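# Close and latch the power enclosure door

## Task

Push shut the power enclosure door that sits just past the scissor lift's front rail, then lock it by rotating its lever a quarter turn from horizontal down to its end stop. The gasket springs the door back open until the latch engages, and turning the lever while the door is open locks nothing. Excess force snaps the lever, and the task fails if the robot falls or is left tilted.

## Robot and tools

ROBOT. A Rainbow Robotics RB-Y1: a wheeled base (two drive wheels plus rear casters, no sideways motion), a folding torso (leg with ankle, knee, hip), a head, and two 7-joint arms with parallel grippers. The base is 0.58 m wide, extends 0.10 m ahead of the wheel axle and 0.57 m behind it, and sweeps a 0.58 m radius when spinning in place. Each wrist has a camera housing jutting sideways that can collide; with starting arm poses the robot is up to 0.73 m wide. Cameras: head_camera, left_wrist_camera, right_wrist_camera.

FRAMES. Base frame: origin on the floor between the drive wheels, x forward, y left, z up, metres. The chest, left_hand and right_hand lines are reported in it; a hand point is midway between its finger pads, fingers along its -z, closing along its x. Reported hand positions drift at long reach or under load. Odometry frame is the base frame at the start; base_odometry only integrates wheel turns, heading in rad, positive left.

move. One action per call; returns state plus images. Keys:
- base: a single velocity command {x_m_s, turn_rad_s, for_s}, relative motion from where the robot stands. x_m_s forward speed, 0.005 to 0.4 m/s in either sign or 0; turn_rad_s left-positive, 0.02 to 1.509 rad/s either sign or 0; for_s 0.1 to 5 s. Omitted velocities are 0. Acceleration 0.4 m/s² (turns 0.5 rad/s²), so distance is about speed × for_s and the base coasts to rest up to 1 s (turn 3.1 s) later. If |x|+0.27|turn| exceeds 0.4 both are scaled down.
- joints: absolute angle targets by name (rad, grippers in m of pad opening). Ranges: torso_squat_rad 0..1.2, torso_shift_rad -0.3..0.6, torso_pitch_rad -0.2..1.4 (positive bows forward), torso_yaw_rad -1.5..1.5 (left positive; lift both arms out 0.2 rad first); shoulder_pitch ±2.356 (negative swings forward/up); left_shoulder_roll 0..3.141, right_shoulder_roll -3.141..0 (away from body); shoulder_yaw ±2.094; elbow -2.617..0.01 (negative bends); forearm_roll ±3.141; wrist_pitch -1.57..1.919; hand_roll ±2.705; gripper 0..0.1; head_pan_rad ±0.523; head_tilt_rad -0.35..1.57 (positive looks down). Torso combos must hold: squat+shift<=1.52; squat-shift+pitch<=1.57; shift+0.5pitch-0.4squat<=0.7; shift+0.3pitch-0.5squat<=0.39, otherwise the torso stops partway (off_target).
- target: an absolute pose for one hand: side "left"/"right", x,y,z in m in the base frame (-3..3), quat_wxyz in the format the hand lines print. Solved once into joint angles, so the hand follows an arc; split long moves into short steps. It is refused while another move still runs. Combine only with min_time_s.
- min_time_s: 0.1..8 s, minimum duration of arm/head/torso motions.
- contact_limits: gripper current caps in mA, 200..672.5, persistent; lower values soften grip.
- cameras: list of names, [] for none, omitted for all. blocking: true (default) waits for rest; false returns in ~0.5 s.
Result status words: done, moving, off_target (rested away from target, maybe still pushing), reached/short/refused for targets, not_followed, contact_stop (torso only), time_out, limit_stop_at_<name>, torque_fault, limit_stop_at_motor_heat. An uncommanded stop or a refusal cancels the remaining move/wait/finished_scene calls of that reply. Unknown keys make a call invalid.

wait {seconds 0..10, cameras}: lets time pass, returns early when motions settle. stop {cameras}: brakes all running motions. zoom_image {camera, region [x0,y0,x1,y1] pixels, max 504×504}: closer view of the last image of that camera. finished_scene {scene}: ends the scene irreversibly; the door must stay shut and latched without the robot.

READINGS. lidar_m: 12 distances, 30° sectors counter-clockwise from straight ahead, seen only at 0.23 m height, not glass. motor_effort: wheel load in percent (peak in brackets); at rest under ~30 is normal, more means pushing something. wheel_motors_off=1 when the wheels cut out after a stalled push (2 s). Joint torques and external joint torques follow joint order, positive toward larger angles; wrist force/torque are raw, offset by up to 16 N, on hand axes. Motor temperatures warn at 65 °C; 80 °C freezes the arm for 30-60 s.

CAUTIONS. The base keeps driving into furniture; watch effort and lidar. Arm guards stop limbs before body contact; an arm-collision check may withhold commands (joint command not followed). Never let the arms press or strike each other. Contact torque reaching joint limits (shoulders 66.5, elbow 34.2, wrist joints 23.7 N m) triggers a 10 s torque fault. Push the door gently and hold it closed against the gasket while the other hand turns the lever down; avoid forcing the lever past its stop. Keep loads near the body to avoid tipping.

Each tool is called after "Call:" by a JSON object that holds its "name" and its "arguments".

## Session

Call:
{"name": "move", "arguments": {"joints": {"head_pan_rad":0.45,"head_tilt_rad":0.1}}}

Call:
{"name": "move", "arguments": {"joints": {"head_pan_rad":-0.45,"head_tilt_rad":0.1}, "cameras": ["head_camera"]}}

Scene clock: 0.97 s.
Joint torques (N m): left_arm=[-3.62 0.73 0.19 -1.36 0.06 -0.64 -0.16] | right_arm=[-0.37 -1.13 -0.03 0.2 0.2 -0.54 -0.14]
External joint torques (N m): left_arm=[-0.1 -0.23 0.13 0.18 0.06 0.04 -0.15] | right_arm=[-0.25 0.41 0.05 -0.32 0.19 -0.3 -0.15]
Motor temperatures (°C): left_arm=[39 48 38 46 41 44 52] | right_arm=[36 45 37 46 41 46 42]
Wrist force (N): left_arm=[-7.7 10.0 4.2] | right_arm=[-3.1 12.2 -3.2]
Wrist torque (N m): left_arm=[-0.62 -1.48 0.36] | right_arm=[-1.81 0.32 0.68]
Wrist force, peak (N): left_arm=[-8.1 10.2 4.3] | right_arm=[-3.4 12.9 -3.6]
move: done
base_odometry: x=+0.000 y=+0.000 heading=+0.000
lidar_m: 0.71 0.52 0.49 3.42 1.36 0.86 1.21 0.79 1.25 1.08 0.44 0.43
base_status: not commanded
joint_positions: torso_squat_rad=+0.350 torso_shift_rad=+0.000 torso_pitch_rad=+0.000 torso_yaw_rad=+0.000 left_shoulder_pitch_rad=-0.038 left_shoulder_roll_rad=+0.024 left_shoulder_yaw_rad=+0.034 left_elbow_rad=-0.207 left_forearm_roll_rad=+0.044 left_wrist_pitch_rad=-0.042 left_hand_roll_rad=+0.037 left_gripper_m=+0.099 right_shoulder_pitch_rad=+0.049 right_shoulder_roll_rad=-0.039 right_shoulder_yaw_rad=+0.017 right_elbow_rad=-0.104 right_forearm_roll_rad=+0.048 right_wrist_pitch_rad=-0.041 right_hand_roll_rad=-0.042 right_gripper_m=+0.101 head_pan_rad=+0.450 head_tilt_rad=+0.100
joint_status: all done
wheel_motors_off: 0
motor_effort: left_wheel=+0(1) right_wheel=-1(2)
chest: x=-0.2280 y=-0.0001 z=+1.2475 quat_wxyz=(+1.000, +0.000, +0.000, +0.000) (m; base frame)
left_hand: x=-0.0911 y=+0.2406 z=+0.5759 quat_wxyz=(+0.989, +0.008, -0.142, +0.049) (m; base frame)
right_hand: x=-0.2037 y=-0.2487 z=+0.5641 quat_wxyz=(+0.999, -0.018, -0.049, +0.005) (m; base frame)
pictures: head_camera, left_wrist_camera, right_wrist_camera
Images, in order (width x height): head_camera 896x504, left_wrist_camera 644x364, right_wrist_camera 644x364.

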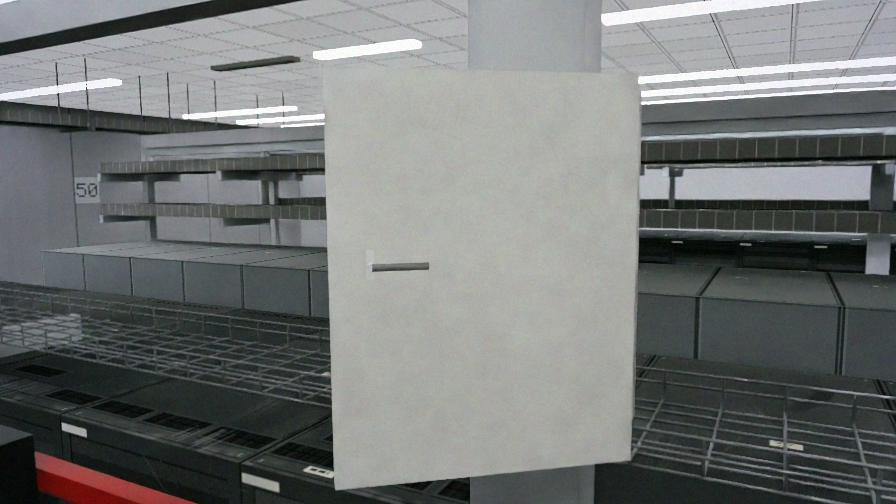

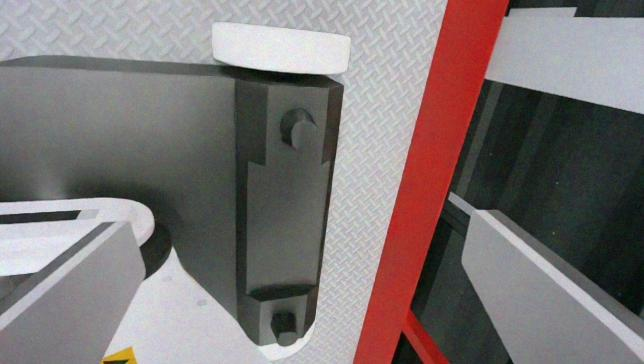

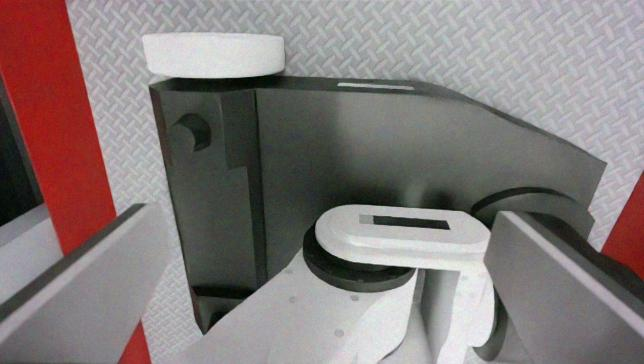

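Scene clock: 2.23 s.
Joint torques (N m): left_arm=[-3.68 0.67 -0.26 -1.48 0.06 -0.64 -0.19] | right_arm=[-0.41 -1.82 0.06 0.18 0.16 -0.53 -0.05]
External joint torques (N m): left_arm=[-0.16 -0.29 -0.31 0.06 0.05 0.04 -0.17] | right_arm=[-0.29 -0.29 0.14 -0.35 0.16 -0.29 -0.05]
Wrist force (N): left_arm=[-7.5 10.0 4.2] | right_arm=[-3.4 13.0 -3.2]
Wrist torque (N m): left_arm=[-0.64 -1.45 0.38] | right_arm=[-1.90 0.26 0.69]
Wrist force, peak (N): left_arm=[-7.9 10.3 4.3] | right_arm=[-3.4 13.0 -3.6]
move: done
base_odometry: x=+0.000 y=+0.000 heading=+0.000
lidar_m: 0.72 0.51 0.50 3.42 1.36 0.87 1.20 0.80 1.24 1.07 0.43 0.44
base_status: not commanded
joint_positions: torso_squat_rad=+0.350 torso_shift_rad=+0.000 torso_pitch_rad=+0.000 torso_yaw_rad=+0.000 left_shoulder_pitch_rad=-0.038 left_shoulder_roll_rad=+0.024 left_shoulder_yaw_rad=+0.034 left_elbow_rad=-0.207 left_forearm_roll_rad=+0.044 left_wrist_pitch_rad=-0.042 left_hand_roll_rad=+0.037 left_gripper_m=+0.099 right_shoulder_pitch_rad=+0.049 right_shoulder_roll_rad=-0.039 right_shoulder_yaw_rad=+0.017 right_elbow_rad=-0.104 right_forearm_roll_rad=+0.048 right_wrist_pitch_rad=-0.041 right_hand_roll_rad=-0.042 right_gripper_m=+0.101 head_pan_rad=-0.450 head_tilt_rad=+0.100
joint_status: all done
wheel_motors_off: 0
motor_effort: left_wheel=+0(1) right_wheel=+0(2)
chest: x=-0.2280 y=-0.0001 z=+1.2475 quat_wxyz=(+1.000, +0.000, +0.000, +0.000) (m; base frame)
left_hand: x=-0.0911 y=+0.2406 z=+0.5759 quat_wxyz=(+0.989, +0.008, -0.142, +0.049) (m; base frame)
right_hand: x=-0.2037 y=-0.2487 z=+0.5641 quat_wxyz=(+0.999, -0.018, -0.049, +0.005) (m; base frame)
pictures: head_camera
Images, in order (width x height): head_camera 896x504.

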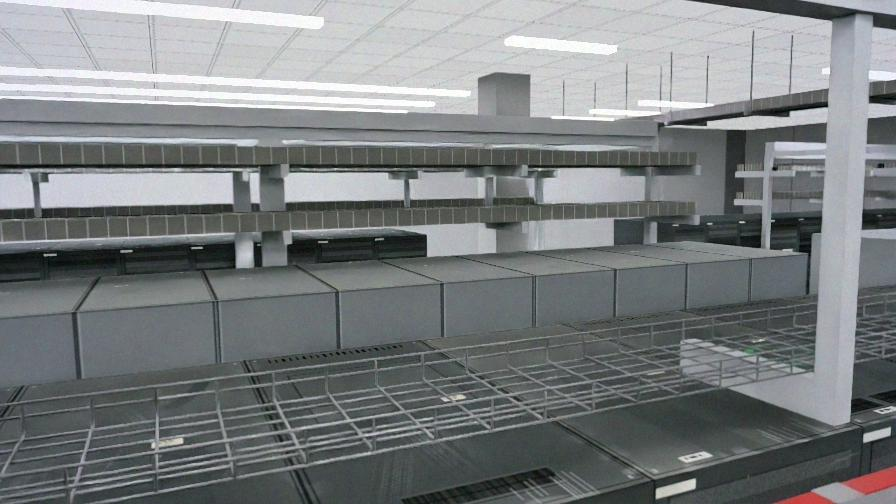

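Call:
{"name": "move", "arguments": {"joints": {"left_gripper_m":0.0,"right_gripper_m":0.0,"left_shoulder_pitch_rad":1.0,"left_shoulder_roll_rad":0.3,"left_elbow_rad":-2.3,"right_shoulder_pitch_rad":1.0,"right_shoulder_roll_rad":-0.3,"right_elbow_rad":-2.3,"head_pan_rad":0.1,"head_tilt_rad":0.0}, "min_time_s": 2.5, "cameras": ["head_camera"]}}

Call:
{"name": "move", "arguments": {"base": {"turn_rad_s":0.4,"for_s":0.9}, "joints": {"torso_squat_rad":0.1,"torso_shift_rad":0.15,"torso_pitch_rad":0.1}, "cameras": ["head_camera","left_wrist_camera"]}}

Scene clock: 18.60 s.
Joint torques (N m): left_arm=[4.48 4.46 3.3 -8.87 0.12 -1.6 -0.2] | right_arm=[4.99 -5.01 -3.6 -9.21 0.32 -1.95 -0.02]
External joint torques (N m): left_arm=[0.27 0.39 -0.41 0.74 0.04 0.3 -0.15] | right_arm=[0.31 -0.99 -0.25 -0.14 0.14 -0.2 -0.07]
Wrist force (N): left_arm=[-11.5 8.1 9.1] | right_arm=[-8.4 13.7 1.4]
Wrist torque (N m): left_arm=[-0.44 -1.66 0.40] | right_arm=[-1.92 -0.03 0.63]
Wrist force, peak (N): left_arm=[-12.0 8.3 9.9] | right_arm=[-8.3 14.9 1.5]
move: done
base_odometry: x=+0.000 y=+0.000 heading=+0.000
lidar_m: 0.72 0.52 0.49 3.43 1.36 0.86 1.21 0.79 1.25 1.07 0.43 0.43
base_status: not commanded
joint_positions: torso_squat_rad=+0.350 torso_shift_rad=+0.000 torso_pitch_rad=+0.000 torso_yaw_rad=+0.000 left_shoulder_pitch_rad=+1.000 left_shoulder_roll_rad=+0.300 left_shoulder_yaw_rad=+0.034 left_elbow_rad=-2.300 left_forearm_roll_rad=+0.044 left_wrist_pitch_rad=-0.042 left_hand_roll_rad=+0.037 left_gripper_m=+0.000 right_shoulder_pitch_rad=+1.000 right_shoulder_roll_rad=-0.300 right_shoulder_yaw_rad=+0.017 right_elbow_rad=-2.300 right_forearm_roll_rad=+0.048 right_wrist_pitch_rad=-0.041 right_hand_roll_rad=-0.042 right_gripper_m=+0.001 head_pan_rad=+0.100 head_tilt_rad=+0.000
joint_status: all done
wheel_motors_off: 0
motor_effort: left_wheel=+0(1) right_wheel=+0(2)
chest: x=-0.2280 y=-0.0001 z=+1.2475 quat_wxyz=(+1.000, +0.000, +0.000, +0.000) (m; base frame)
left_hand: x=+0.0188 y=+0.3465 z=+1.0269 quat_wxyz=(+0.770, +0.131, -0.622, -0.054) (m; base frame)
right_hand: x=+0.0196 y=-0.3261 z=+1.0193 quat_wxyz=(+0.772, -0.131, -0.616, +0.086) (m; base frame)
pictures: head_camera
Images, in order (width x height): head_camera 896x504.

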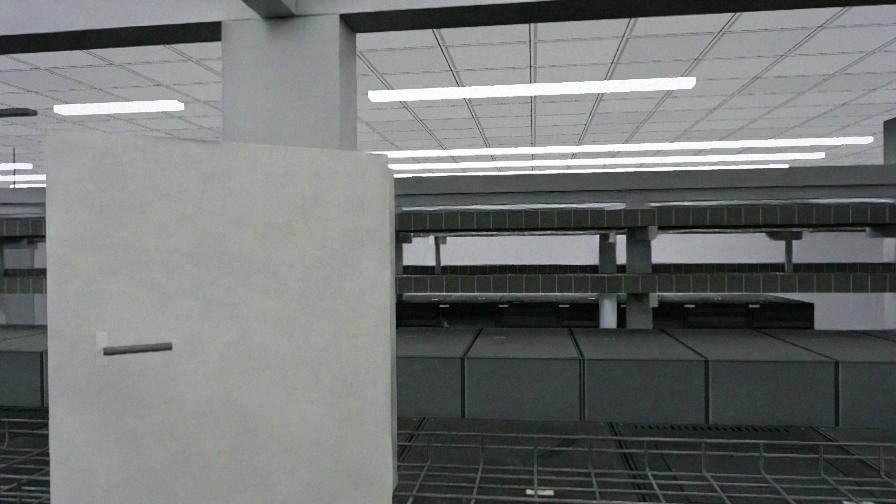

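Scene clock: 20.93 s.
Joint torques (N m): left_arm=[5.56 4.37 3.96 -8.59 0.1 -1.59 -0.2] | right_arm=[-28.37 -3.82 -4.15 -13.76 0.27 -1.75 -0.09]
External joint torques (N m): left_arm=[-0.09 0.33 0.21 0.6 0.03 0.27 -0.16] | right_arm=[-34.57 0.22 -0.75 -5.15 0.1 -0.05 -0.13]
Wrist force (N): left_arm=[-12.3 8.0 8.5] | right_arm=[-10.5 14.5 129.5]
Wrist torque (N m): left_arm=[-0.49 -1.78 0.40] | right_arm=[-3.03 -0.74 0.59]
Wrist force, peak (N): left_arm=[-12.7 10.2 10.8] | right_arm=[-12.2 46.9 194.3]
move: done
base_odometry: x=-0.001 y=+0.000 heading=+0.358
lidar_m: 0.72 0.54 1.17 2.60 1.33 0.82 0.75 1.21 2.25 1.06 0.46 0.77
base_status: done (sent for 0.9 of 0.9 s)
joint_positions: torso_squat_rad=+0.101 torso_shift_rad=+0.148 torso_pitch_rad=+0.097 torso_yaw_rad=-0.001 left_shoulder_pitch_rad=+1.000 left_shoulder_roll_rad=+0.300 left_shoulder_yaw_rad=+0.034 left_elbow_rad=-2.300 left_forearm_roll_rad=+0.044 left_wrist_pitch_rad=-0.042 left_hand_roll_rad=+0.037 left_gripper_m=+0.000 right_shoulder_pitch_rad=+1.009 right_shoulder_roll_rad=-0.300 right_shoulder_yaw_rad=+0.017 right_elbow_rad=-2.299 right_forearm_roll_rad=+0.048 right_wrist_pitch_rad=-0.041 right_hand_roll_rad=-0.042 right_gripper_m=+0.001 head_pan_rad=+0.100 head_tilt_rad=+0.000
joint_status: all done
wheel_motors_off: 0
motor_effort: left_wheel=+4(30) right_wheel=+45(76)
chest: x=-0.0955 y=+0.0004 z=+1.2773 quat_wxyz=(+0.999, +0.000, +0.048, -0.001) (m; base frame)
left_hand: x=+0.1292 y=+0.3465 z=+1.0336 quat_wxyz=(+0.800, +0.128, -0.584, -0.060) (m; base frame)
right_hand: x=+0.1252 y=-0.3270 z=+1.0243 quat_wxyz=(+0.804, -0.128, -0.574, +0.091) (m; base frame)
pictures: head_camera, left_wrist_camera
Images, in order (width x height): head_camera 896x504, left_wrist_camera 644x364.

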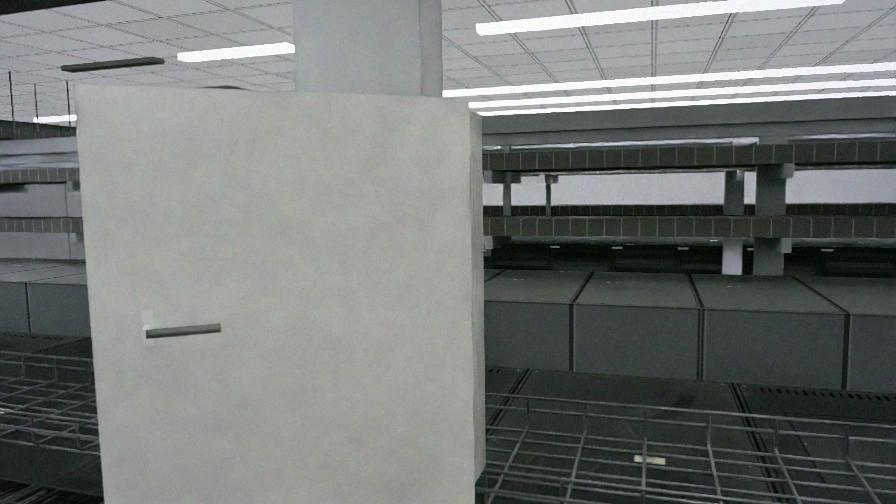

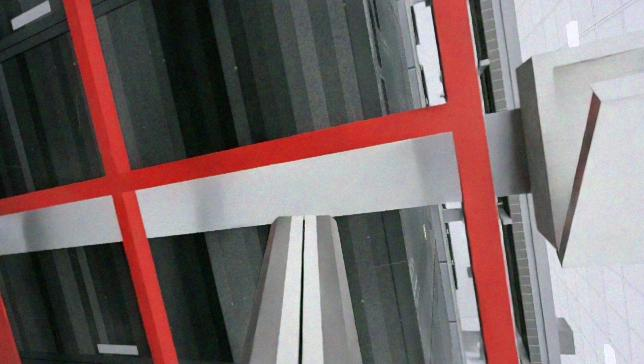

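Call:
{"name": "move", "arguments": {"joints": {"right_shoulder_pitch_rad":1.5}, "cameras": ["right_wrist_camera"]}}

Scene clock: 23.77 s.
Joint torques (N m): left_arm=[5.45 4.17 3.87 -8.66 0.07 -1.65 -0.25] | right_arm=[11.5 -3.92 -4.8 -5.93 0.17 -1.49 0.02]
External joint torques (N m): left_arm=[-0.27 0.12 0.11 0.51 0 0.21 -0.21] | right_arm=[-0.31 0.24 -1.17 -0.47 0.07 -0.25 -0.01]
Wrist force (N): left_arm=[-11.7 8.1 8.8] | right_arm=[-5.6 14.1 -1.4]
Wrist torque (N m): left_arm=[-0.47 -1.71 0.42] | right_arm=[-1.91 0.17 0.65]
Wrist force, peak (N): left_arm=[-11.7 8.8 9.2] | right_arm=[-9.9 14.7 130.7]
move: done
base_odometry: x=+0.000 y=+0.000 heading=+0.359
lidar_m: 0.72 0.54 1.17 2.60 1.34 0.83 0.74 1.21 2.26 1.05 0.46 0.77
base_status: not commanded
joint_positions: torso_squat_rad=+0.100 torso_shift_rad=+0.150 torso_pitch_rad=+0.100 torso_yaw_rad=+0.000 left_shoulder_pitch_rad=+1.000 left_shoulder_roll_rad=+0.300 left_shoulder_yaw_rad=+0.034 left_elbow_rad=-2.300 left_forearm_roll_rad=+0.044 left_wrist_pitch_rad=-0.042 left_hand_roll_rad=+0.037 left_gripper_m=+0.000 right_shoulder_pitch_rad=+1.500 right_shoulder_roll_rad=-0.300 right_shoulder_yaw_rad=+0.017 right_elbow_rad=-2.300 right_forearm_roll_rad=+0.048 right_wrist_pitch_rad=-0.041 right_hand_roll_rad=-0.042 right_gripper_m=+0.001 head_pan_rad=+0.100 head_tilt_rad=+0.000
joint_status: all done
wheel_motors_off: 0
motor_effort: left_wheel=-1(5) right_wheel=-2(44)
chest: x=-0.0931 y=-0.0001 z=+1.2771 quat_wxyz=(+0.999, +0.000, +0.050, +0.000) (m; base frame)
left_hand: x=+0.1304 y=+0.3465 z=+1.0329 quat_wxyz=(+0.800, +0.128, -0.582, -0.060) (m; base frame)
right_hand: x=-0.0626 y=-0.3531 z=+0.9702 quat_wxyz=(+0.918, -0.157, -0.360, +0.056) (m; base frame)
pictures: right_wrist_camera
Images, in order (width x height): right_wrist_camera 644x364.

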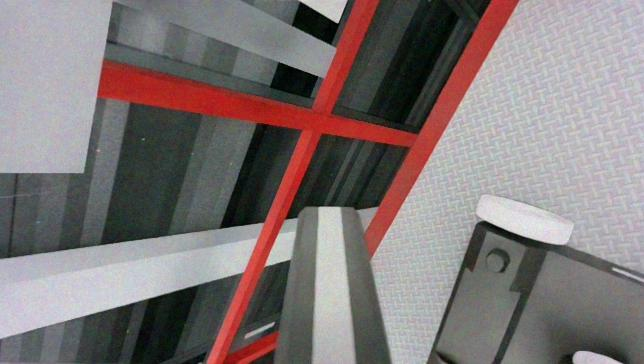

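Call:
{"name": "move", "arguments": {"target": {"side":"left","x":0.15,"y":0.40,"z":1.4,"quat_wxyz":[0.6963,-0.1231,-0.6963,-0.1231]}, "min_time_s": 3, "cameras": ["left_wrist_camera"]}}

Call:
{"name": "move", "arguments": {"target": {"side":"right","x":-0.02,"y":-0.36,"z":1.25,"quat_wxyz":[0.7036,0.0706,-0.7036,0.0706]}, "min_time_s": 3, "cameras": ["head_camera","right_wrist_camera"]}}

Scene clock: 40.67 s.
Joint torques (N m): left_arm=[6.34 -0.58 8.78 2.21 1.2 -0.66 -0.14] | right_arm=[11.8 -4.11 -4.51 -5.86 0.25 -1.75 0.03]
External joint torques (N m): left_arm=[1.74 0.66 0.27 -0.49 -0.05 0.11 -0.09] | right_arm=[-0.01 0.05 -0.88 -0.4 0.15 -0.51 0]
Wrist force (N): left_arm=[-12.6 9.7 10.1] | right_arm=[-5.6 14.1 -1.3]
Wrist torque (N m): left_arm=[-0.57 -1.77 0.42] | right_arm=[-1.94 0.20 0.64]
Wrist force, peak (N): left_arm=[-13.1 9.9 10.0] | right_arm=[-6.4 14.2 -1.6]
move: done
base_odometry: x=+0.000 y=+0.000 heading=+0.359
lidar_m: 0.72 0.54 1.17 2.60 1.34 0.82 0.74 1.21 2.25 1.06 0.46 0.77
base_status: not commanded
joint_positions: torso_squat_rad=+0.100 torso_shift_rad=+0.150 torso_pitch_rad=+0.100 torso_yaw_rad=+0.000 left_shoulder_pitch_rad=+1.692 left_shoulder_roll_rad=+0.898 left_shoulder_yaw_rad=+1.380 left_elbow_rad=-2.349 left_forearm_roll_rad=+0.577 left_wrist_pitch_rad=-0.706 left_hand_roll_rad=+1.175 left_gripper_m=+0.000 right_shoulder_pitch_rad=+1.500 right_shoulder_roll_rad=-0.300 right_shoulder_yaw_rad=+0.017 right_elbow_rad=-2.300 right_forearm_roll_rad=+0.048 right_wrist_pitch_rad=-0.041 right_hand_roll_rad=-0.042 right_gripper_m=+0.001 head_pan_rad=+0.100 head_tilt_rad=+0.000
joint_status: all done
wheel_motors_off: 0
motor_effort: left_wheel=+0(1) right_wheel=-2(3)
chest: x=-0.0931 y=-0.0001 z=+1.2771 quat_wxyz=(+0.999, +0.000, +0.050, +0.000) (m; base frame)
left_hand: x=+0.1500 y=+0.4000 z=+1.4001 quat_wxyz=(+0.696, -0.123, -0.697, -0.123) (m; base frame)
left_hand_status: reached (checked arc, planned for 3.0 s): 0 mm and 0.0 deg off.
right_hand: x=-0.0625 y=-0.3530 z=+0.9702 quat_wxyz=(+0.918, -0.157, -0.361, +0.056) (m; base frame)
pictures: left_wrist_camera
Images, in order (width x height): left_wrist_camera 644x364.

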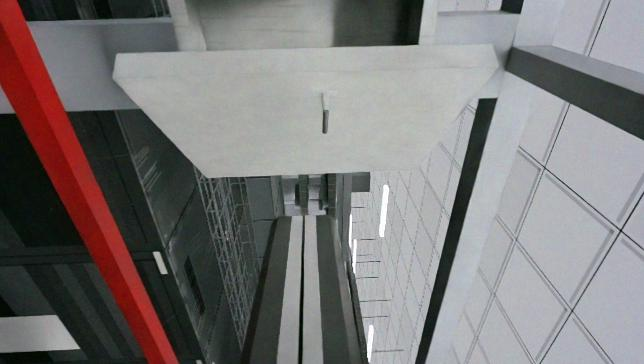

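Scene clock: 44.00 s.
Joint torques (N m): left_arm=[6.26 -0.46 8.91 2.25 1.17 -0.69 -0.14] | right_arm=[12.87 -1.54 -6.56 -1.94 -1.07 -2.3 -0.29]
External joint torques (N m): left_arm=[1.66 0.78 0.41 -0.45 -0.09 0.08 -0.09] | right_arm=[1.68 -0.8 -1.41 -0.37 -0.23 -0.66 -0.34]
Wrist force (N): left_arm=[-12.6 9.9 9.9] | right_arm=[-7.9 11.7 2.7]
Wrist torque (N m): left_arm=[-0.60 -1.78 0.42] | right_arm=[-1.80 0.06 0.64]
Wrist force, peak (N): left_arm=[-13.0 9.6 10.3] | right_arm=[-5.9 14.4 -1.5]
move: done
base_odometry: x=+0.000 y=+0.000 heading=+0.359
lidar_m: 0.72 0.54 1.17 2.60 1.33 0.83 0.74 1.21 2.26 1.05 0.46 0.77
base_status: not commanded
joint_positions: torso_squat_rad=+0.100 torso_shift_rad=+0.150 torso_pitch_rad=+0.100 torso_yaw_rad=+0.000 left_shoulder_pitch_rad=+1.692 left_shoulder_roll_rad=+0.898 left_shoulder_yaw_rad=+1.380 left_elbow_rad=-2.349 left_forearm_roll_rad=+0.577 left_wrist_pitch_rad=-0.706 left_hand_roll_rad=+1.175 left_gripper_m=+0.000 right_shoulder_pitch_rad=+1.871 right_shoulder_roll_rad=-0.624 right_shoulder_yaw_rad=-0.448 right_elbow_rad=-2.329 right_forearm_roll_rad=-0.298 right_wrist_pitch_rad=-1.209 right_hand_roll_rad=-0.536 right_gripper_m=+0.001 head_pan_rad=+0.100 head_tilt_rad=+0.000
joint_status: all done
wheel_motors_off: 0
motor_effort: left_wheel=+0(1) right_wheel=-2(3)
chest: x=-0.0931 y=-0.0001 z=+1.2771 quat_wxyz=(+0.999, +0.000, +0.050, +0.000) (m; base frame)
left_hand: x=+0.1500 y=+0.4000 z=+1.4001 quat_wxyz=(+0.696, -0.123, -0.697, -0.123) (m; base frame)
right_hand: x=-0.0199 y=-0.3599 z=+1.2499 quat_wxyz=(+0.703, +0.070, -0.704, +0.071) (m; base frame)
right_hand_status: reached (checked arc, planned for 3.0 s): 0 mm and 0.0 deg off.
pictures: head_camera, right_wrist_camera
Images, in order (width x height): head_camera 896x504, right_wrist_camera 644x364.

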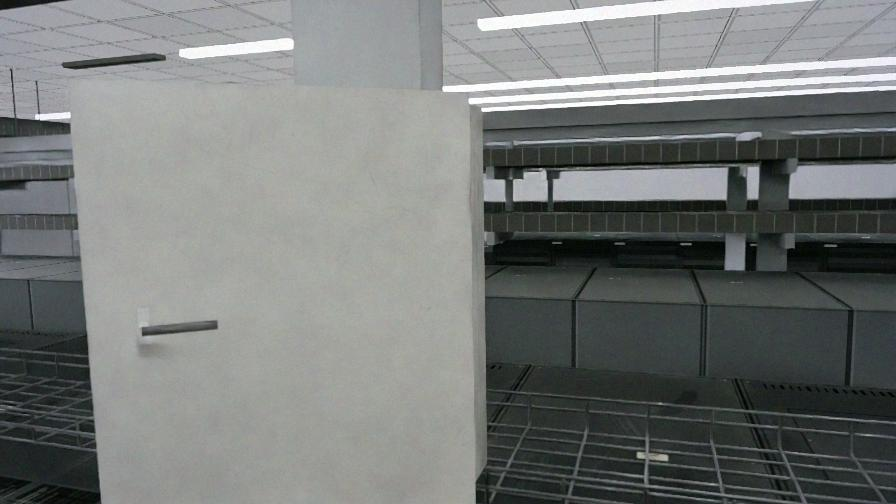

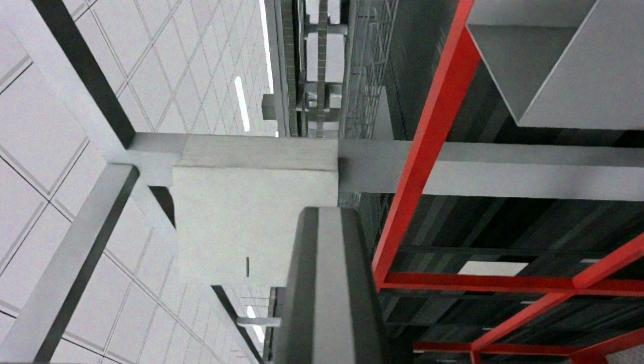

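Call:
{"name": "move", "arguments": {"joints": {"torso_shift_rad":0.25,"torso_pitch_rad":0.2}, "cameras": []}}

Call:
{"name": "move", "arguments": {"target": {"side":"left","x":0.30,"y":0.42,"z":1.54,"quat_wxyz":[0.6963,-0.1231,-0.6963,-0.1231]}, "min_time_s": 2, "cameras": ["head_camera","left_wrist_camera"]}}

Scene clock: 52.07 s.
Joint torques (N m): left_arm=[6.17 -1.53 8.63 2.53 1.13 -0.72 -0.14] | right_arm=[12.92 -0.79 -6.06 -1.37 -1.14 -2.18 -0.25]
External joint torques (N m): left_arm=[1.62 1.06 0.42 -0.42 -0.1 0.12 -0.08] | right_arm=[1.58 -0.76 -1.29 -0.5 -0.31 -0.53 -0.31]
Wrist force (N): left_arm=[-12.8 9.8 9.6] | right_arm=[-8.1 12.0 2.3]
Wrist torque (N m): left_arm=[-0.57 -1.79 0.43] | right_arm=[-1.83 0.06 0.64]
Wrist force, peak (N): left_arm=[-12.9 10.1 10.3] | right_arm=[-8.1 12.5 3.4]
move: done
base_odometry: x=+0.000 y=+0.000 heading=+0.359
lidar_m: 0.72 0.54 1.17 2.60 1.34 0.82 0.74 1.21 2.26 1.06 0.46 0.77
base_status: not commanded
joint_positions: torso_squat_rad=+0.100 torso_shift_rad=+0.250 torso_pitch_rad=+0.200 torso_yaw_rad=+0.000 left_shoulder_pitch_rad=+1.692 left_shoulder_roll_rad=+0.898 left_shoulder_yaw_rad=+1.380 left_elbow_rad=-2.349 left_forearm_roll_rad=+0.577 left_wrist_pitch_rad=-0.706 left_hand_roll_rad=+1.175 left_gripper_m=+0.000 right_shoulder_pitch_rad=+1.871 right_shoulder_roll_rad=-0.624 right_shoulder_yaw_rad=-0.448 right_elbow_rad=-2.329 right_forearm_roll_rad=-0.298 right_wrist_pitch_rad=-1.209 right_hand_roll_rad=-0.536 right_gripper_m=+0.001 head_pan_rad=+0.100 head_tilt_rad=+0.000
joint_status: all done
wheel_motors_off: 0
motor_effort: left_wheel=+0(1) right_wheel=-1(3)
chest: x=+0.0059 y=-0.0001 z=+1.2586 quat_wxyz=(+0.995, +0.000, +0.100, +0.000) (m; base frame)
left_hand: x=+0.2600 y=+0.4000 z=+1.3567 quat_wxyz=(+0.730, -0.129, -0.661, -0.117) (m; base frame)
right_hand: x=+0.0760 y=-0.3599 z=+1.2243 quat_wxyz=(+0.738, +0.074, -0.668, +0.067) (m; base frame)
pictures: none
No camera images: "cameras" was empty.

Scene clock: 54.40 s.
Joint torques (N m): left_arm=[4.41 -3.98 8.43 6.57 1.39 -0.07 -0.03] | right_arm=[12.91 -0.8 -6.43 -1.15 -1.07 -2.18 -0.11]
External joint torques (N m): left_arm=[2.09 2 0.2 -0.04 -0.04 -0.2 0.02] | right_arm=[1.57 -0.77 -1.67 -0.28 -0.24 -0.52 -0.16]
Wrist force (N): left_arm=[-12.3 9.7 10.3] | right_arm=[-7.9 11.9 2.7]
Wrist torque (N m): left_arm=[-0.56 -1.75 0.44] | right_arm=[-1.84 0.06 0.61]
Wrist force, peak (N): left_arm=[-13.0 10.3 9.8] | right_arm=[-8.3 12.1 2.4]
move: done
base_odometry: x=+0.000 y=+0.000 heading=+0.359
lidar_m: 0.72 0.54 1.17 2.60 1.34 0.82 0.75 1.21 2.26 1.06 0.46 0.76
base_status: not commanded
joint_positions: torso_squat_rad=+0.100 torso_shift_rad=+0.250 torso_pitch_rad=+0.200 torso_yaw_rad=+0.000 left_shoulder_pitch_rad=+1.883 left_shoulder_roll_rad=+0.986 left_shoulder_yaw_rad=+1.946 left_elbow_rad=-1.959 left_forearm_roll_rad=+0.661 left_wrist_pitch_rad=-0.775 left_hand_roll_rad=+1.634 left_gripper_m=+0.000 right_shoulder_pitch_rad=+1.871 right_shoulder_roll_rad=-0.624 right_shoulder_yaw_rad=-0.448 right_elbow_rad=-2.329 right_forearm_roll_rad=-0.298 right_wrist_pitch_rad=-1.209 right_hand_roll_rad=-0.536 right_gripper_m=+0.001 head_pan_rad=+0.100 head_tilt_rad=+0.000
joint_status: all done
wheel_motors_off: 0
motor_effort: left_wheel=-1(1) right_wheel=-2(3)
chest: x=+0.0059 y=-0.0001 z=+1.2586 quat_wxyz=(+0.995, +0.000, +0.100, +0.000) (m; base frame)
left_hand: x=+0.2996 y=+0.4198 z=+1.5395 quat_wxyz=(+0.695, -0.122, -0.699, -0.121) (m; base frame)
left_hand_status: reached (checked arc, planned for 2.0 s): 1 mm and 0.4 deg off.
right_hand: x=+0.0760 y=-0.3599 z=+1.2243 quat_wxyz=(+0.738, +0.074, -0.668, +0.067) (m; base frame)
pictures: head_camera, left_wrist_camera
Images, in order (width x height): head_camera 896x504, left_wrist_camera 644x364.

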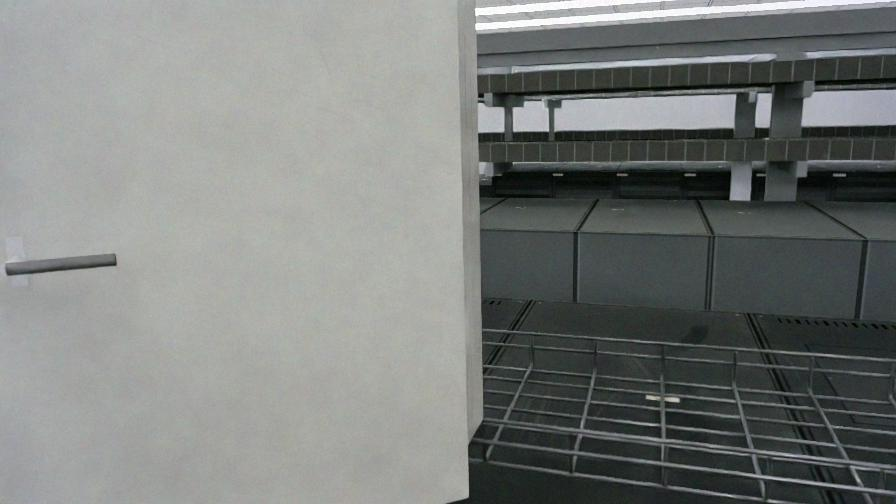

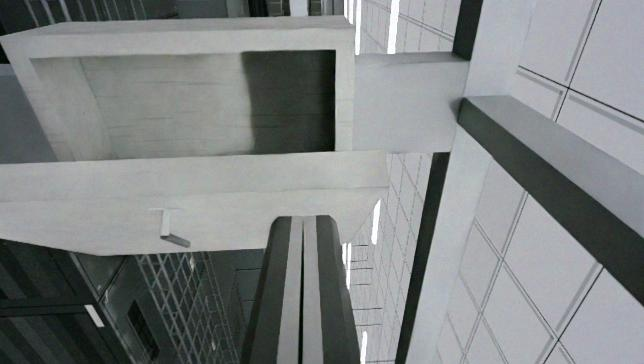

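Call:
{"name": "move", "arguments": {"target": {"side":"left","x":0.38,"y":0.42,"z":1.54,"quat_wxyz":[0.6963,-0.1231,-0.6963,-0.1231]}, "min_time_s": 2, "cameras": ["head_camera","left_wrist_camera"]}}

Scene clock: 74.90 s.
Joint torques (N m): left_arm=[0.28 -6.61 9.98 6.58 0.83 0.17 0.18] | right_arm=[12.71 -0.48 -6.26 -1.04 -1.09 -2.21 -0.23]
External joint torques (N m): left_arm=[2.23 2.43 0.87 0.09 -0.31 0.02 0.23] | right_arm=[1.36 -0.45 -1.49 -0.18 -0.26 -0.56 -0.28]
Wrist force (N): left_arm=[-12.8 9.9 10.4] | right_arm=[-8.6 11.8 2.3]
Wrist torque (N m): left_arm=[-0.59 -1.82 0.46] | right_arm=[-1.82 0.00 0.62]
Wrist force, peak (N): left_arm=[-13.1 10.0 10.6] | right_arm=[-8.2 12.2 2.7]
move: done
base_odometry: x=+0.000 y=+0.000 heading=+0.359
lidar_m: 0.72 0.54 1.17 2.61 1.33 0.83 0.74 1.21 2.26 1.05 0.46 0.76
base_status: not commanded
joint_positions: torso_squat_rad=+0.100 torso_shift_rad=+0.250 torso_pitch_rad=+0.200 torso_yaw_rad=+0.000 left_shoulder_pitch_rad=+1.942 left_shoulder_roll_rad=+1.261 left_shoulder_yaw_rad=+2.094 left_elbow_rad=-1.842 left_forearm_roll_rad=+0.618 left_wrist_pitch_rad=-0.585 left_hand_roll_rad=+1.640 left_gripper_m=+0.000 right_shoulder_pitch_rad=+1.871 right_shoulder_roll_rad=-0.624 right_shoulder_yaw_rad=-0.448 right_elbow_rad=-2.329 right_forearm_roll_rad=-0.298 right_wrist_pitch_rad=-1.209 right_hand_roll_rad=-0.536 right_gripper_m=+0.001 head_pan_rad=+0.100 head_tilt_rad=+0.000
joint_status: all done
wheel_motors_off: 0
motor_effort: left_wheel=-1(1) right_wheel=-2(4)
chest: x=+0.0059 y=-0.0001 z=+1.2586 quat_wxyz=(+0.995, +0.000, +0.100, +0.000) (m; base frame)
left_hand: x=+0.3797 y=+0.4201 z=+1.5402 quat_wxyz=(+0.691, -0.124, -0.701, -0.123) (m; base frame)
left_hand_status: reached (checked arc, planned for 2.0 s): 0 mm and 0.8 deg off.
right_hand: x=+0.0760 y=-0.3599 z=+1.2243 quat_wxyz=(+0.738, +0.074, -0.668, +0.067) (m; base frame)
pictures: head_camera, left_wrist_camera
Images, in order (width x height): head_camera 896x504, left_wrist_camera 644x364.

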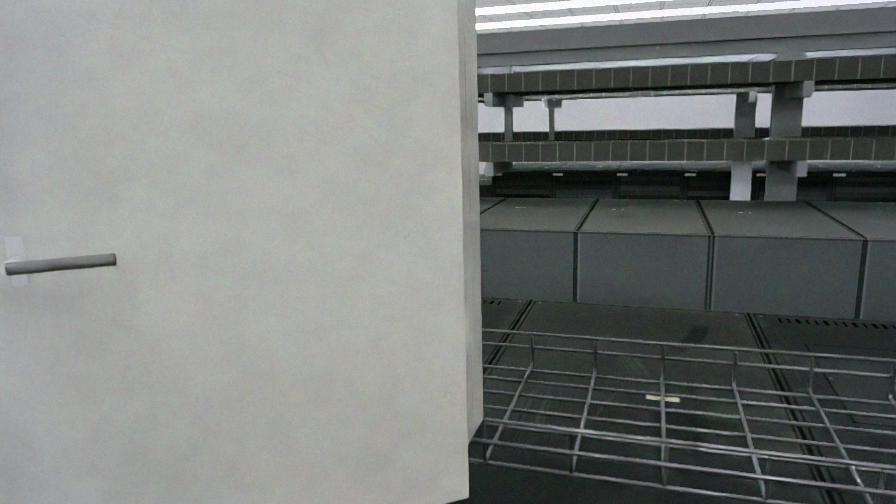

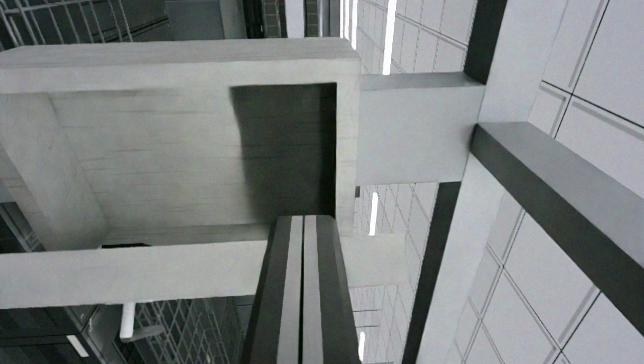

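Call:
{"name": "move", "arguments": {"target": {"side":"left","x":0.30,"y":0.40,"z":1.54,"quat_wxyz":[0.6963,-0.1231,-0.6963,-0.1231]}, "min_time_s": 1, "cameras": []}}

Call:
{"name": "move", "arguments": {"target": {"side":"left","x":0.33,"y":0.32,"z":1.54,"quat_wxyz":[0.6963,-0.1231,-0.6963,-0.1231]}, "min_time_s": 1.5, "cameras": ["left_wrist_camera"]}}

Scene clock: 78.90 s.
Joint torques (N m): left_arm=[0.98 -4.83 7.39 5.82 1.26 0.24 0.09] | right_arm=[13.07 -0.68 -5.99 -1.36 -1.04 -2.27 -0.13]
External joint torques (N m): left_arm=[-1.49 0.27 -0.61 -0.91 -0.07 0 0.14] | right_arm=[1.73 -0.65 -1.22 -0.49 -0.21 -0.62 -0.18]
Wrist force (N): left_arm=[-12.8 9.8 9.5] | right_arm=[-8.2 11.4 2.3]
Wrist torque (N m): left_arm=[-0.57 -1.83 0.41] | right_arm=[-1.76 0.04 0.62]
Wrist force, peak (N): left_arm=[-12.9 9.9 10.7] | right_arm=[-8.4 12.1 2.8]
move: done
base_odometry: x=+0.000 y=+0.000 heading=+0.359
lidar_m: 0.72 0.54 1.17 2.60 1.34 0.82 0.74 1.20 2.26 1.05 0.46 0.77
base_status: not commanded
joint_positions: torso_squat_rad=+0.100 torso_shift_rad=+0.250 torso_pitch_rad=+0.200 torso_yaw_rad=+0.000 left_shoulder_pitch_rad=+1.842 left_shoulder_roll_rad=+0.969 left_shoulder_yaw_rad=+1.987 left_elbow_rad=-2.025 left_forearm_roll_rad=+0.621 left_wrist_pitch_rad=-0.707 left_hand_roll_rad=+1.689 left_gripper_m=+0.000 right_shoulder_pitch_rad=+1.871 right_shoulder_roll_rad=-0.624 right_shoulder_yaw_rad=-0.448 right_elbow_rad=-2.329 right_forearm_roll_rad=-0.298 right_wrist_pitch_rad=-1.209 right_hand_roll_rad=-0.536 right_gripper_m=+0.001 head_pan_rad=+0.100 head_tilt_rad=+0.000
joint_status: all done
wheel_motors_off: 0
motor_effort: left_wheel=+0(1) right_wheel=-3(4)
chest: x=+0.0058 y=-0.0001 z=+1.2586 quat_wxyz=(+0.995, +0.000, +0.100, +0.000) (m; base frame)
left_hand: x=+0.3000 y=+0.4000 z=+1.5400 quat_wxyz=(+0.696, -0.123, -0.696, -0.123) (m; base frame)
left_hand_status: reached (checked arc, planned for 1.0 s): 0 mm and 0.0 deg off.
right_hand: x=+0.0760 y=-0.3599 z=+1.2243 quat_wxyz=(+0.738, +0.074, -0.668, +0.067) (m; base frame)
pictures: none
No camera images: "cameras" was empty.

Scene clock: 80.73 s.
Joint torques (N m): left_arm=[-0.88 0.21 8.06 5.52 0.2 1.55 -0.16] | right_arm=[12.63 -1.01 -5.76 -1.46 -1.18 -2.14 -0.21]
External joint torques (N m): left_arm=[-1.53 0.59 0.37 -0.88 0.01 -0.27 -0.11] | right_arm=[1.29 -0.99 -0.99 -0.6 -0.35 -0.49 -0.26]
Wrist force (N): left_arm=[-12.8 9.4 10.5] | right_arm=[-7.8 11.5 2.4]
Wrist torque (N m): left_arm=[-0.49 -1.85 0.44] | right_arm=[-1.79 0.06 0.64]
Wrist force, peak (N): left_arm=[-12.6 10.2 10.5] | right_arm=[-8.6 12.2 2.7]
move: short
base_odometry: x=+0.000 y=+0.000 heading=+0.359
lidar_m: 0.72 0.54 1.17 2.60 1.33 0.82 0.75 1.21 2.26 1.06 0.46 0.77
base_status: not commanded
joint_positions: torso_squat_rad=+0.100 torso_shift_rad=+0.250 torso_pitch_rad=+0.200 torso_yaw_rad=+0.000 left_shoulder_pitch_rad=+1.406 left_shoulder_roll_rad=+1.214 left_shoulder_yaw_rad=+2.094 left_elbow_rad=-2.250 left_forearm_roll_rad=-0.408 left_wrist_pitch_rad=-0.321 left_hand_roll_rad=+2.705 left_gripper_m=+0.000 right_shoulder_pitch_rad=+1.871 right_shoulder_roll_rad=-0.624 right_shoulder_yaw_rad=-0.448 right_elbow_rad=-2.329 right_forearm_roll_rad=-0.298 right_wrist_pitch_rad=-1.209 right_hand_roll_rad=-0.536 right_gripper_m=+0.001 head_pan_rad=+0.100 head_tilt_rad=+0.000
joint_status: all done
wheel_motors_off: 0
motor_effort: left_wheel=-1(1) right_wheel=-3(3)
chest: x=+0.0058 y=-0.0001 z=+1.2586 quat_wxyz=(+0.995, +0.000, +0.100, +0.000) (m; base frame)
left_hand: x=+0.3300 y=+0.3204 z=+1.5396 quat_wxyz=(+0.686, -0.132, -0.704, -0.131) (m; base frame)
left_hand_status: short (checked arc, as near as the solve gets, planned for 1.5 s): 1 mm and 2.1 deg off. The place is met; only the turn is off.
right_hand: x=+0.0760 y=-0.3599 z=+1.2243 quat_wxyz=(+0.738, +0.074, -0.668, +0.067) (m; base frame)
pictures: left_wrist_camera
Images, in order (width x height): left_wrist_camera 644x364.

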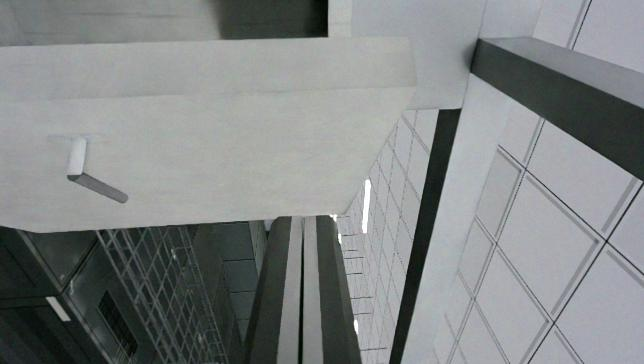

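Call:
{"name": "move", "arguments": {"target": {"side":"left","x":0.40,"y":0.32,"z":1.53,"quat_wxyz":[0.6963,-0.1231,-0.6963,-0.1231]}, "min_time_s": 1.5, "cameras": ["left_wrist_camera"]}}

Call:
{"name": "move", "arguments": {"target": {"side":"left","x":0.46,"y":0.32,"z":1.53,"quat_wxyz":[0.6963,-0.1231,-0.6963,-0.1231]}, "min_time_s": 1.5, "cameras": ["head_camera","left_wrist_camera"]}}

Scene clock: 86.00 s.
Joint torques (N m): left_arm=[-1.58 -2.23 9.37 5.9 0 1.71 -0.26] | right_arm=[12.77 -0.59 -6.36 -1.25 -1.15 -2.1 -0.24]
External joint torques (N m): left_arm=[1.92 1.34 0.25 -0.02 -0.08 -0.12 -0.21] | right_arm=[1.43 -0.56 -1.59 -0.38 -0.32 -0.45 -0.29]
Wrist force (N): left_arm=[-12.5 9.7 10.6] | right_arm=[-8.1 12.0 2.2]
Wrist torque (N m): left_arm=[-0.54 -1.82 0.43] | right_arm=[-1.85 0.04 0.63]
Wrist force, peak (N): left_arm=[-12.8 9.9 10.6] | right_arm=[-8.3 12.2 2.5]
move: short
base_odometry: x=+0.000 y=+0.000 heading=+0.359
lidar_m: 0.72 0.54 1.17 2.60 1.34 0.83 0.75 1.21 2.26 1.05 0.46 0.77
base_status: not commanded
joint_positions: torso_squat_rad=+0.100 torso_shift_rad=+0.250 torso_pitch_rad=+0.200 torso_yaw_rad=+0.000 left_shoulder_pitch_rad=+1.528 left_shoulder_roll_rad=+1.456 left_shoulder_yaw_rad=+2.094 left_elbow_rad=-2.135 left_forearm_roll_rad=-0.515 left_wrist_pitch_rad=-0.186 left_hand_roll_rad=+2.705 left_gripper_m=+0.000 right_shoulder_pitch_rad=+1.871 right_shoulder_roll_rad=-0.624 right_shoulder_yaw_rad=-0.448 right_elbow_rad=-2.329 right_forearm_roll_rad=-0.298 right_wrist_pitch_rad=-1.209 right_hand_roll_rad=-0.536 right_gripper_m=+0.001 head_pan_rad=+0.100 head_tilt_rad=+0.000
joint_status: all done
wheel_motors_off: 0
motor_effort: left_wheel=+0(1) right_wheel=-1(4)
chest: x=+0.0058 y=-0.0001 z=+1.2586 quat_wxyz=(+0.995, +0.000, +0.100, +0.000) (m; base frame)
left_hand: x=+0.3998 y=+0.3203 z=+1.5299 quat_wxyz=(+0.682, -0.137, -0.705, -0.136) (m; base frame)
left_hand_status: short (checked arc, as near as the solve gets, planned for 1.5 s): 0 mm and 2.9 deg off. The place is met; only the turn is off.
right_hand: x=+0.0760 y=-0.3599 z=+1.2243 quat_wxyz=(+0.738, +0.074, -0.668, +0.067) (m; base frame)
pictures: left_wrist_camera
Images, in order (width x height): left_wrist_camera 644x364.

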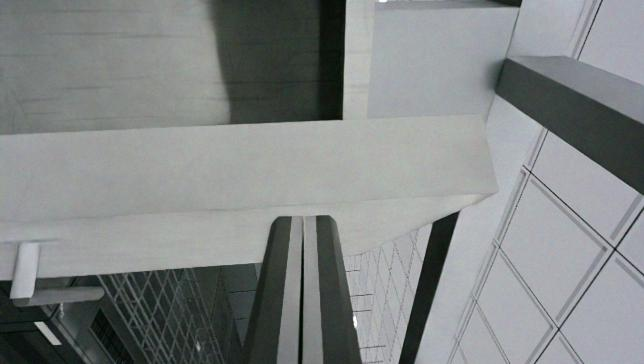

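Scene clock: 87.83 s.
Joint torques (N m): left_arm=[-4.87 -3.48 10.44 5.39 -0.17 1.65 -0.2] | right_arm=[12.75 -0.86 -5.84 -1.37 -1.14 -2.17 -0.16]
External joint torques (N m): left_arm=[2.55 1.98 0.08 0.42 -0.24 -0.18 -0.14] | right_arm=[1.4 -0.83 -1.07 -0.5 -0.31 -0.52 -0.21]
Wrist force (N): left_arm=[-12.6 8.6 11.7] | right_arm=[-8.3 11.8 2.4]
Wrist torque (N m): left_arm=[-0.51 -1.80 0.46] | right_arm=[-1.81 0.01 0.64]
Wrist force, peak (N): left_arm=[-12.0 11.8 18.5] | right_arm=[-8.5 12.0 2.5]
move: short
base_odometry: x=+0.000 y=+0.000 heading=+0.359
lidar_m: 0.72 0.54 1.17 2.60 1.34 0.83 0.74 1.21 2.26 1.05 0.46 0.77
base_status: not commanded
joint_positions: torso_squat_rad=+0.100 torso_shift_rad=+0.250 torso_pitch_rad=+0.200 torso_yaw_rad=+0.000 left_shoulder_pitch_rad=+1.553 left_shoulder_roll_rad=+1.695 left_shoulder_yaw_rad=+2.094 left_elbow_rad=-1.946 left_forearm_roll_rad=-0.622 left_wrist_pitch_rad=-0.184 left_hand_roll_rad=+2.705 left_gripper_m=+0.000 right_shoulder_pitch_rad=+1.871 right_shoulder_roll_rad=-0.624 right_shoulder_yaw_rad=-0.448 right_elbow_rad=-2.329 right_forearm_roll_rad=-0.298 right_wrist_pitch_rad=-1.209 right_hand_roll_rad=-0.536 right_gripper_m=+0.001 head_pan_rad=+0.100 head_tilt_rad=+0.000
joint_status: all done
wheel_motors_off: 0
motor_effort: left_wheel=+0(1) right_wheel=-1(4)
chest: x=+0.0057 y=-0.0001 z=+1.2586 quat_wxyz=(+0.995, +0.000, +0.100, +0.000) (m; base frame)
left_hand: x=+0.4596 y=+0.3203 z=+1.5302 quat_wxyz=(+0.674, -0.148, -0.708, -0.148) (m; base frame)
left_hand_status: short (checked arc, as near as the solve gets, planned for 1.5 s): 1 mm and 5.0 deg off. The place is met; only the turn is off.
right_hand: x=+0.0759 y=-0.3599 z=+1.2243 quat_wxyz=(+0.738, +0.074, -0.668, +0.067) (m; base frame)
pictures: head_camera, left_wrist_camera
Images, in order (width x height): head_camera 896x504, left_wrist_camera 644x364.

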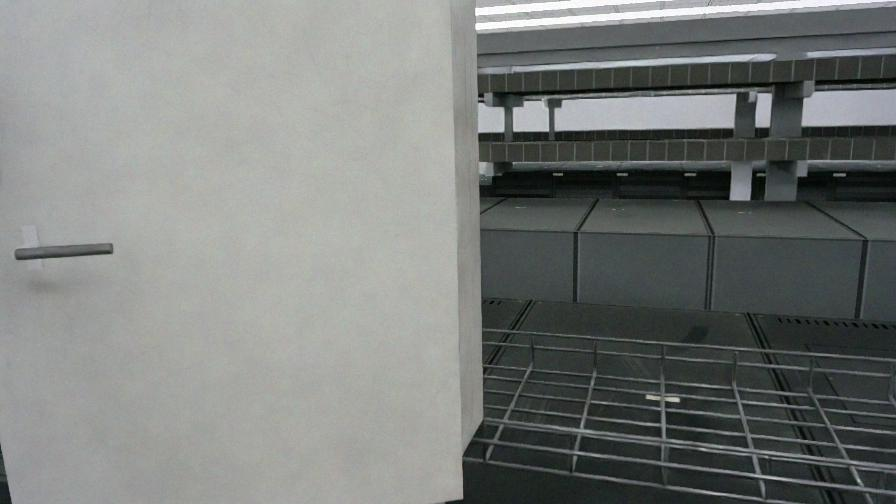

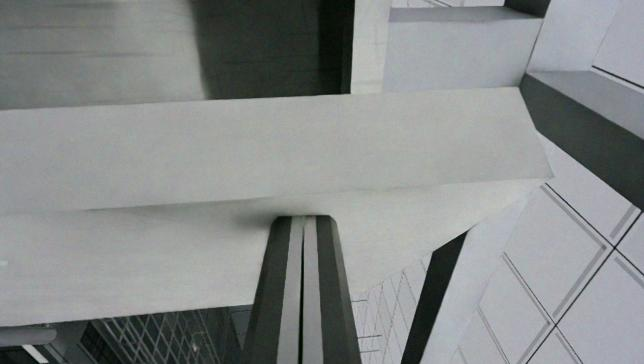

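Call:
{"name": "move", "arguments": {"base": {"x_m_s":0.1,"for_s":1.1}, "cameras": ["head_camera","left_wrist_camera"]}}

Scene clock: 96.27 s.
Joint torques (N m): left_arm=[-5.26 -4.33 9.92 4.62 -0.09 1.53 -0.19] | right_arm=[12.59 -0.36 -6.04 -1.13 -1.12 -2.18 -0.11]
External joint torques (N m): left_arm=[2.17 1.16 -0.44 -0.34 -0.16 -0.31 -0.13] | right_arm=[1.24 -0.34 -1.28 -0.26 -0.29 -0.52 -0.16]
Wrist force (N): left_arm=[-12.8 9.6 10.2] | right_arm=[-8.3 12.0 2.5]
Wrist torque (N m): left_arm=[-0.51 -1.84 0.44] | right_arm=[-1.84 0.03 0.64]
Wrist force, peak (N): left_arm=[-12.5 9.5 13.5] | right_arm=[-8.5 12.1 2.6]
move: done
base_odometry: x=+0.103 y=+0.039 heading=+0.360
lidar_m: 0.61 0.45 1.11 2.84 1.38 0.91 0.86 1.29 2.46 1.04 0.40 0.66
base_status: done (sent for 1.1 of 1.1 s)
joint_positions: torso_squat_rad=+0.100 torso_shift_rad=+0.250 torso_pitch_rad=+0.200 torso_yaw_rad=+0.000 left_shoulder_pitch_rad=+1.553 left_shoulder_roll_rad=+1.695 left_shoulder_yaw_rad=+2.094 left_elbow_rad=-1.946 left_forearm_roll_rad=-0.622 left_wrist_pitch_rad=-0.184 left_hand_roll_rad=+2.705 left_gripper_m=+0.000 right_shoulder_pitch_rad=+1.871 right_shoulder_roll_rad=-0.624 right_shoulder_yaw_rad=-0.448 right_elbow_rad=-2.329 right_forearm_roll_rad=-0.298 right_wrist_pitch_rad=-1.209 right_hand_roll_rad=-0.536 right_gripper_m=+0.001 head_pan_rad=+0.100 head_tilt_rad=+0.000
joint_status: not commanded
wheel_motors_off: 0
motor_effort: left_wheel=+5(19) right_wheel=-11(48)
chest: x=+0.0058 y=-0.0001 z=+1.2586 quat_wxyz=(+0.995, +0.000, +0.100, +0.000) (m; base frame)
left_hand: x=+0.4597 y=+0.3203 z=+1.5302 quat_wxyz=(+0.674, -0.148, -0.708, -0.148) (m; base frame)
right_hand: x=+0.0759 y=-0.3599 z=+1.2243 quat_wxyz=(+0.738, +0.074, -0.668, +0.067) (m; base frame)
pictures: head_camera, left_wrist_camera
Images, in order (width x height): head_camera 896x504, left_wrist_camera 644x364.

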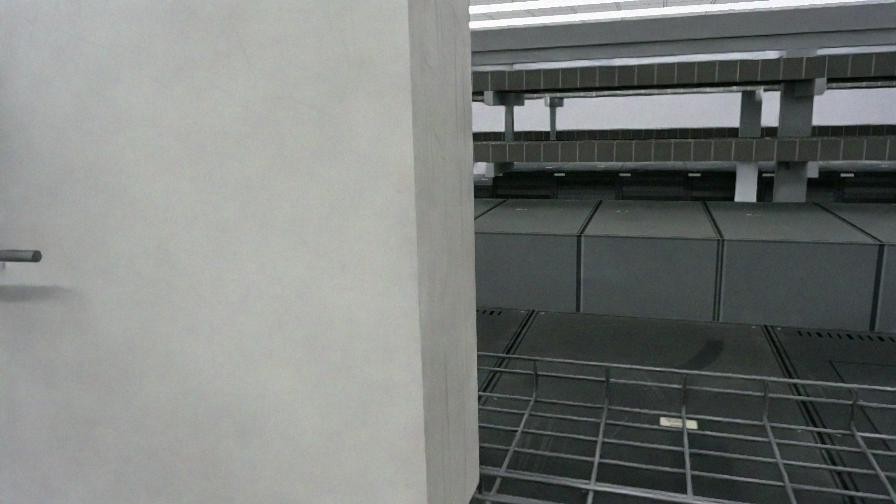

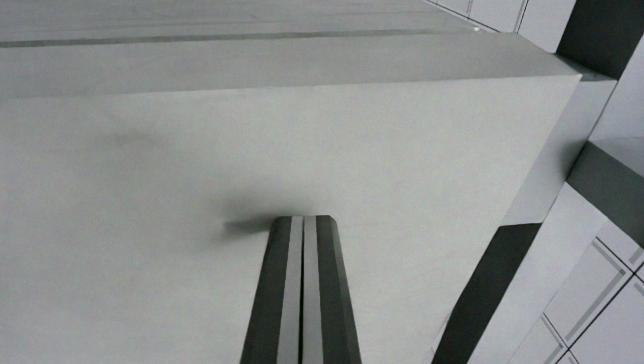

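Call:
{"name": "move", "arguments": {"target": {"side":"left","x":0.39,"y":0.37,"z":1.42,"quat_wxyz":[0.6963,-0.1231,-0.6963,-0.1231]}, "min_time_s": 1.5, "cameras": ["left_wrist_camera"]}}

Call:
{"name": "move", "arguments": {"target": {"side":"left","x":0.39,"y":0.37,"z":1.27,"quat_wxyz":[0.6963,-0.1231,-0.6963,-0.1231]}, "min_time_s": 1.5, "cameras": ["left_wrist_camera"]}}

Scene clock: 106.10 s.
Joint torques (N m): left_arm=[-3.59 3.32 10.28 2.13 0.29 1.33 -0.41] | right_arm=[12.45 -0.75 -5.88 -1.32 -1.1 -2.17 -0.17]
External joint torques (N m): left_arm=[-1.33 -0.94 0 -0.48 0.09 -0.19 -0.35] | right_arm=[1.11 -0.73 -1.12 -0.46 -0.27 -0.51 -0.22]
Wrist force (N): left_arm=[-12.7 9.7 10.8] | right_arm=[-8.4 11.8 2.4]
Wrist torque (N m): left_arm=[-0.53 -1.81 0.48] | right_arm=[-1.82 0.01 0.64]
Wrist force, peak (N): left_arm=[-12.7 9.7 11.2] | right_arm=[-8.3 12.1 2.4]
move: done
base_odometry: x=+0.103 y=+0.039 heading=+0.360
lidar_m: 0.61 0.45 1.11 2.84 1.38 0.91 0.85 1.29 2.46 1.04 0.39 0.66
base_status: not commanded
joint_positions: torso_squat_rad=+0.100 torso_shift_rad=+0.250 torso_pitch_rad=+0.200 torso_yaw_rad=+0.000 left_shoulder_pitch_rad=+1.030 left_shoulder_roll_rad=+1.332 left_shoulder_yaw_rad=+1.388 left_elbow_rad=-2.245 left_forearm_roll_rad=-0.585 left_wrist_pitch_rad=-0.189 left_hand_roll_rad=+2.425 left_gripper_m=+0.000 right_shoulder_pitch_rad=+1.871 right_shoulder_roll_rad=-0.624 right_shoulder_yaw_rad=-0.448 right_elbow_rad=-2.329 right_forearm_roll_rad=-0.298 right_wrist_pitch_rad=-1.209 right_hand_roll_rad=-0.536 right_gripper_m=+0.001 head_pan_rad=+0.100 head_tilt_rad=+0.000
joint_status: all done
wheel_motors_off: 0
motor_effort: left_wheel=+5(5) right_wheel=-11(13)
chest: x=+0.0058 y=-0.0001 z=+1.2586 quat_wxyz=(+0.995, +0.000, +0.100, +0.000) (m; base frame)
left_hand: x=+0.3901 y=+0.3699 z=+1.4199 quat_wxyz=(+0.697, -0.123, -0.696, -0.123) (m; base frame)
left_hand_status: reached (checked arc, planned for 1.5 s): 0 mm and 0.1 deg off.
right_hand: x=+0.0759 y=-0.3599 z=+1.2243 quat_wxyz=(+0.738, +0.074, -0.668, +0.067) (m; base frame)
pictures: left_wrist_camera
Images, in order (width x height): left_wrist_camera 644x364.

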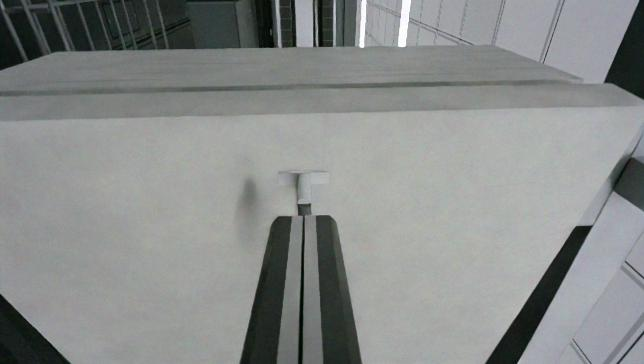

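Scene clock: 107.93 s.
Joint torques (N m): left_arm=[-3.54 8.4 10.13 -3.44 0.23 0.77 -0.45] | right_arm=[12.56 -0.33 -5.92 -1.32 -0.98 -2.09 -0.15]
External joint torques (N m): left_arm=[-1.43 -1.76 0.04 -0.22 -0.12 -0.16 -0.39] | right_arm=[1.22 -0.31 -1.16 -0.46 -0.15 -0.44 -0.21]
Wrist force (N): left_arm=[-12.7 9.7 10.5] | right_arm=[-8.2 11.7 2.4]
Wrist torque (N m): left_arm=[-0.53 -1.82 0.45] | right_arm=[-1.79 0.03 0.61]
Wrist force, peak (N): left_arm=[-13.2 10.2 10.4] | right_arm=[-8.4 11.9 2.5]
move: done
base_odometry: x=+0.103 y=+0.039 heading=+0.360
lidar_m: 0.61 0.45 1.11 2.84 1.37 0.91 0.85 1.29 2.47 1.03 0.39 0.66
base_status: not commanded
joint_positions: torso_squat_rad=+0.100 torso_shift_rad=+0.250 torso_pitch_rad=+0.200 torso_yaw_rad=+0.000 left_shoulder_pitch_rad=+0.582 left_shoulder_roll_rad=+1.063 left_shoulder_yaw_rad=+0.653 left_elbow_rad=-2.265 left_forearm_roll_rad=-0.768 left_wrist_pitch_rad=-0.196 left_hand_roll_rad=+2.052 left_gripper_m=+0.000 right_shoulder_pitch_rad=+1.871 right_shoulder_roll_rad=-0.624 right_shoulder_yaw_rad=-0.448 right_elbow_rad=-2.329 right_forearm_roll_rad=-0.298 right_wrist_pitch_rad=-1.209 right_hand_roll_rad=-0.536 right_gripper_m=+0.001 head_pan_rad=+0.100 head_tilt_rad=+0.000
joint_status: all done
wheel_motors_off: 0
motor_effort: left_wheel=+5(5) right_wheel=-11(13)
chest: x=+0.0058 y=-0.0001 z=+1.2586 quat_wxyz=(+0.995, +0.000, +0.100, +0.000) (m; base frame)
left_hand: x=+0.3900 y=+0.3698 z=+1.2698 quat_wxyz=(+0.697, -0.123, -0.696, -0.123) (m; base frame)
left_hand_status: reached (checked arc, planned for 1.5 s): 0 mm and 0.1 deg off.
right_hand: x=+0.0759 y=-0.3599 z=+1.2243 quat_wxyz=(+0.738, +0.074, -0.668, +0.067) (m; base frame)
pictures: left_wrist_camera
Images, in order (width x height): left_wrist_camera 644x364.

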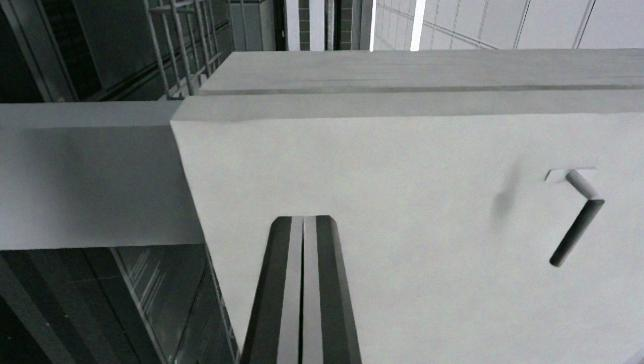

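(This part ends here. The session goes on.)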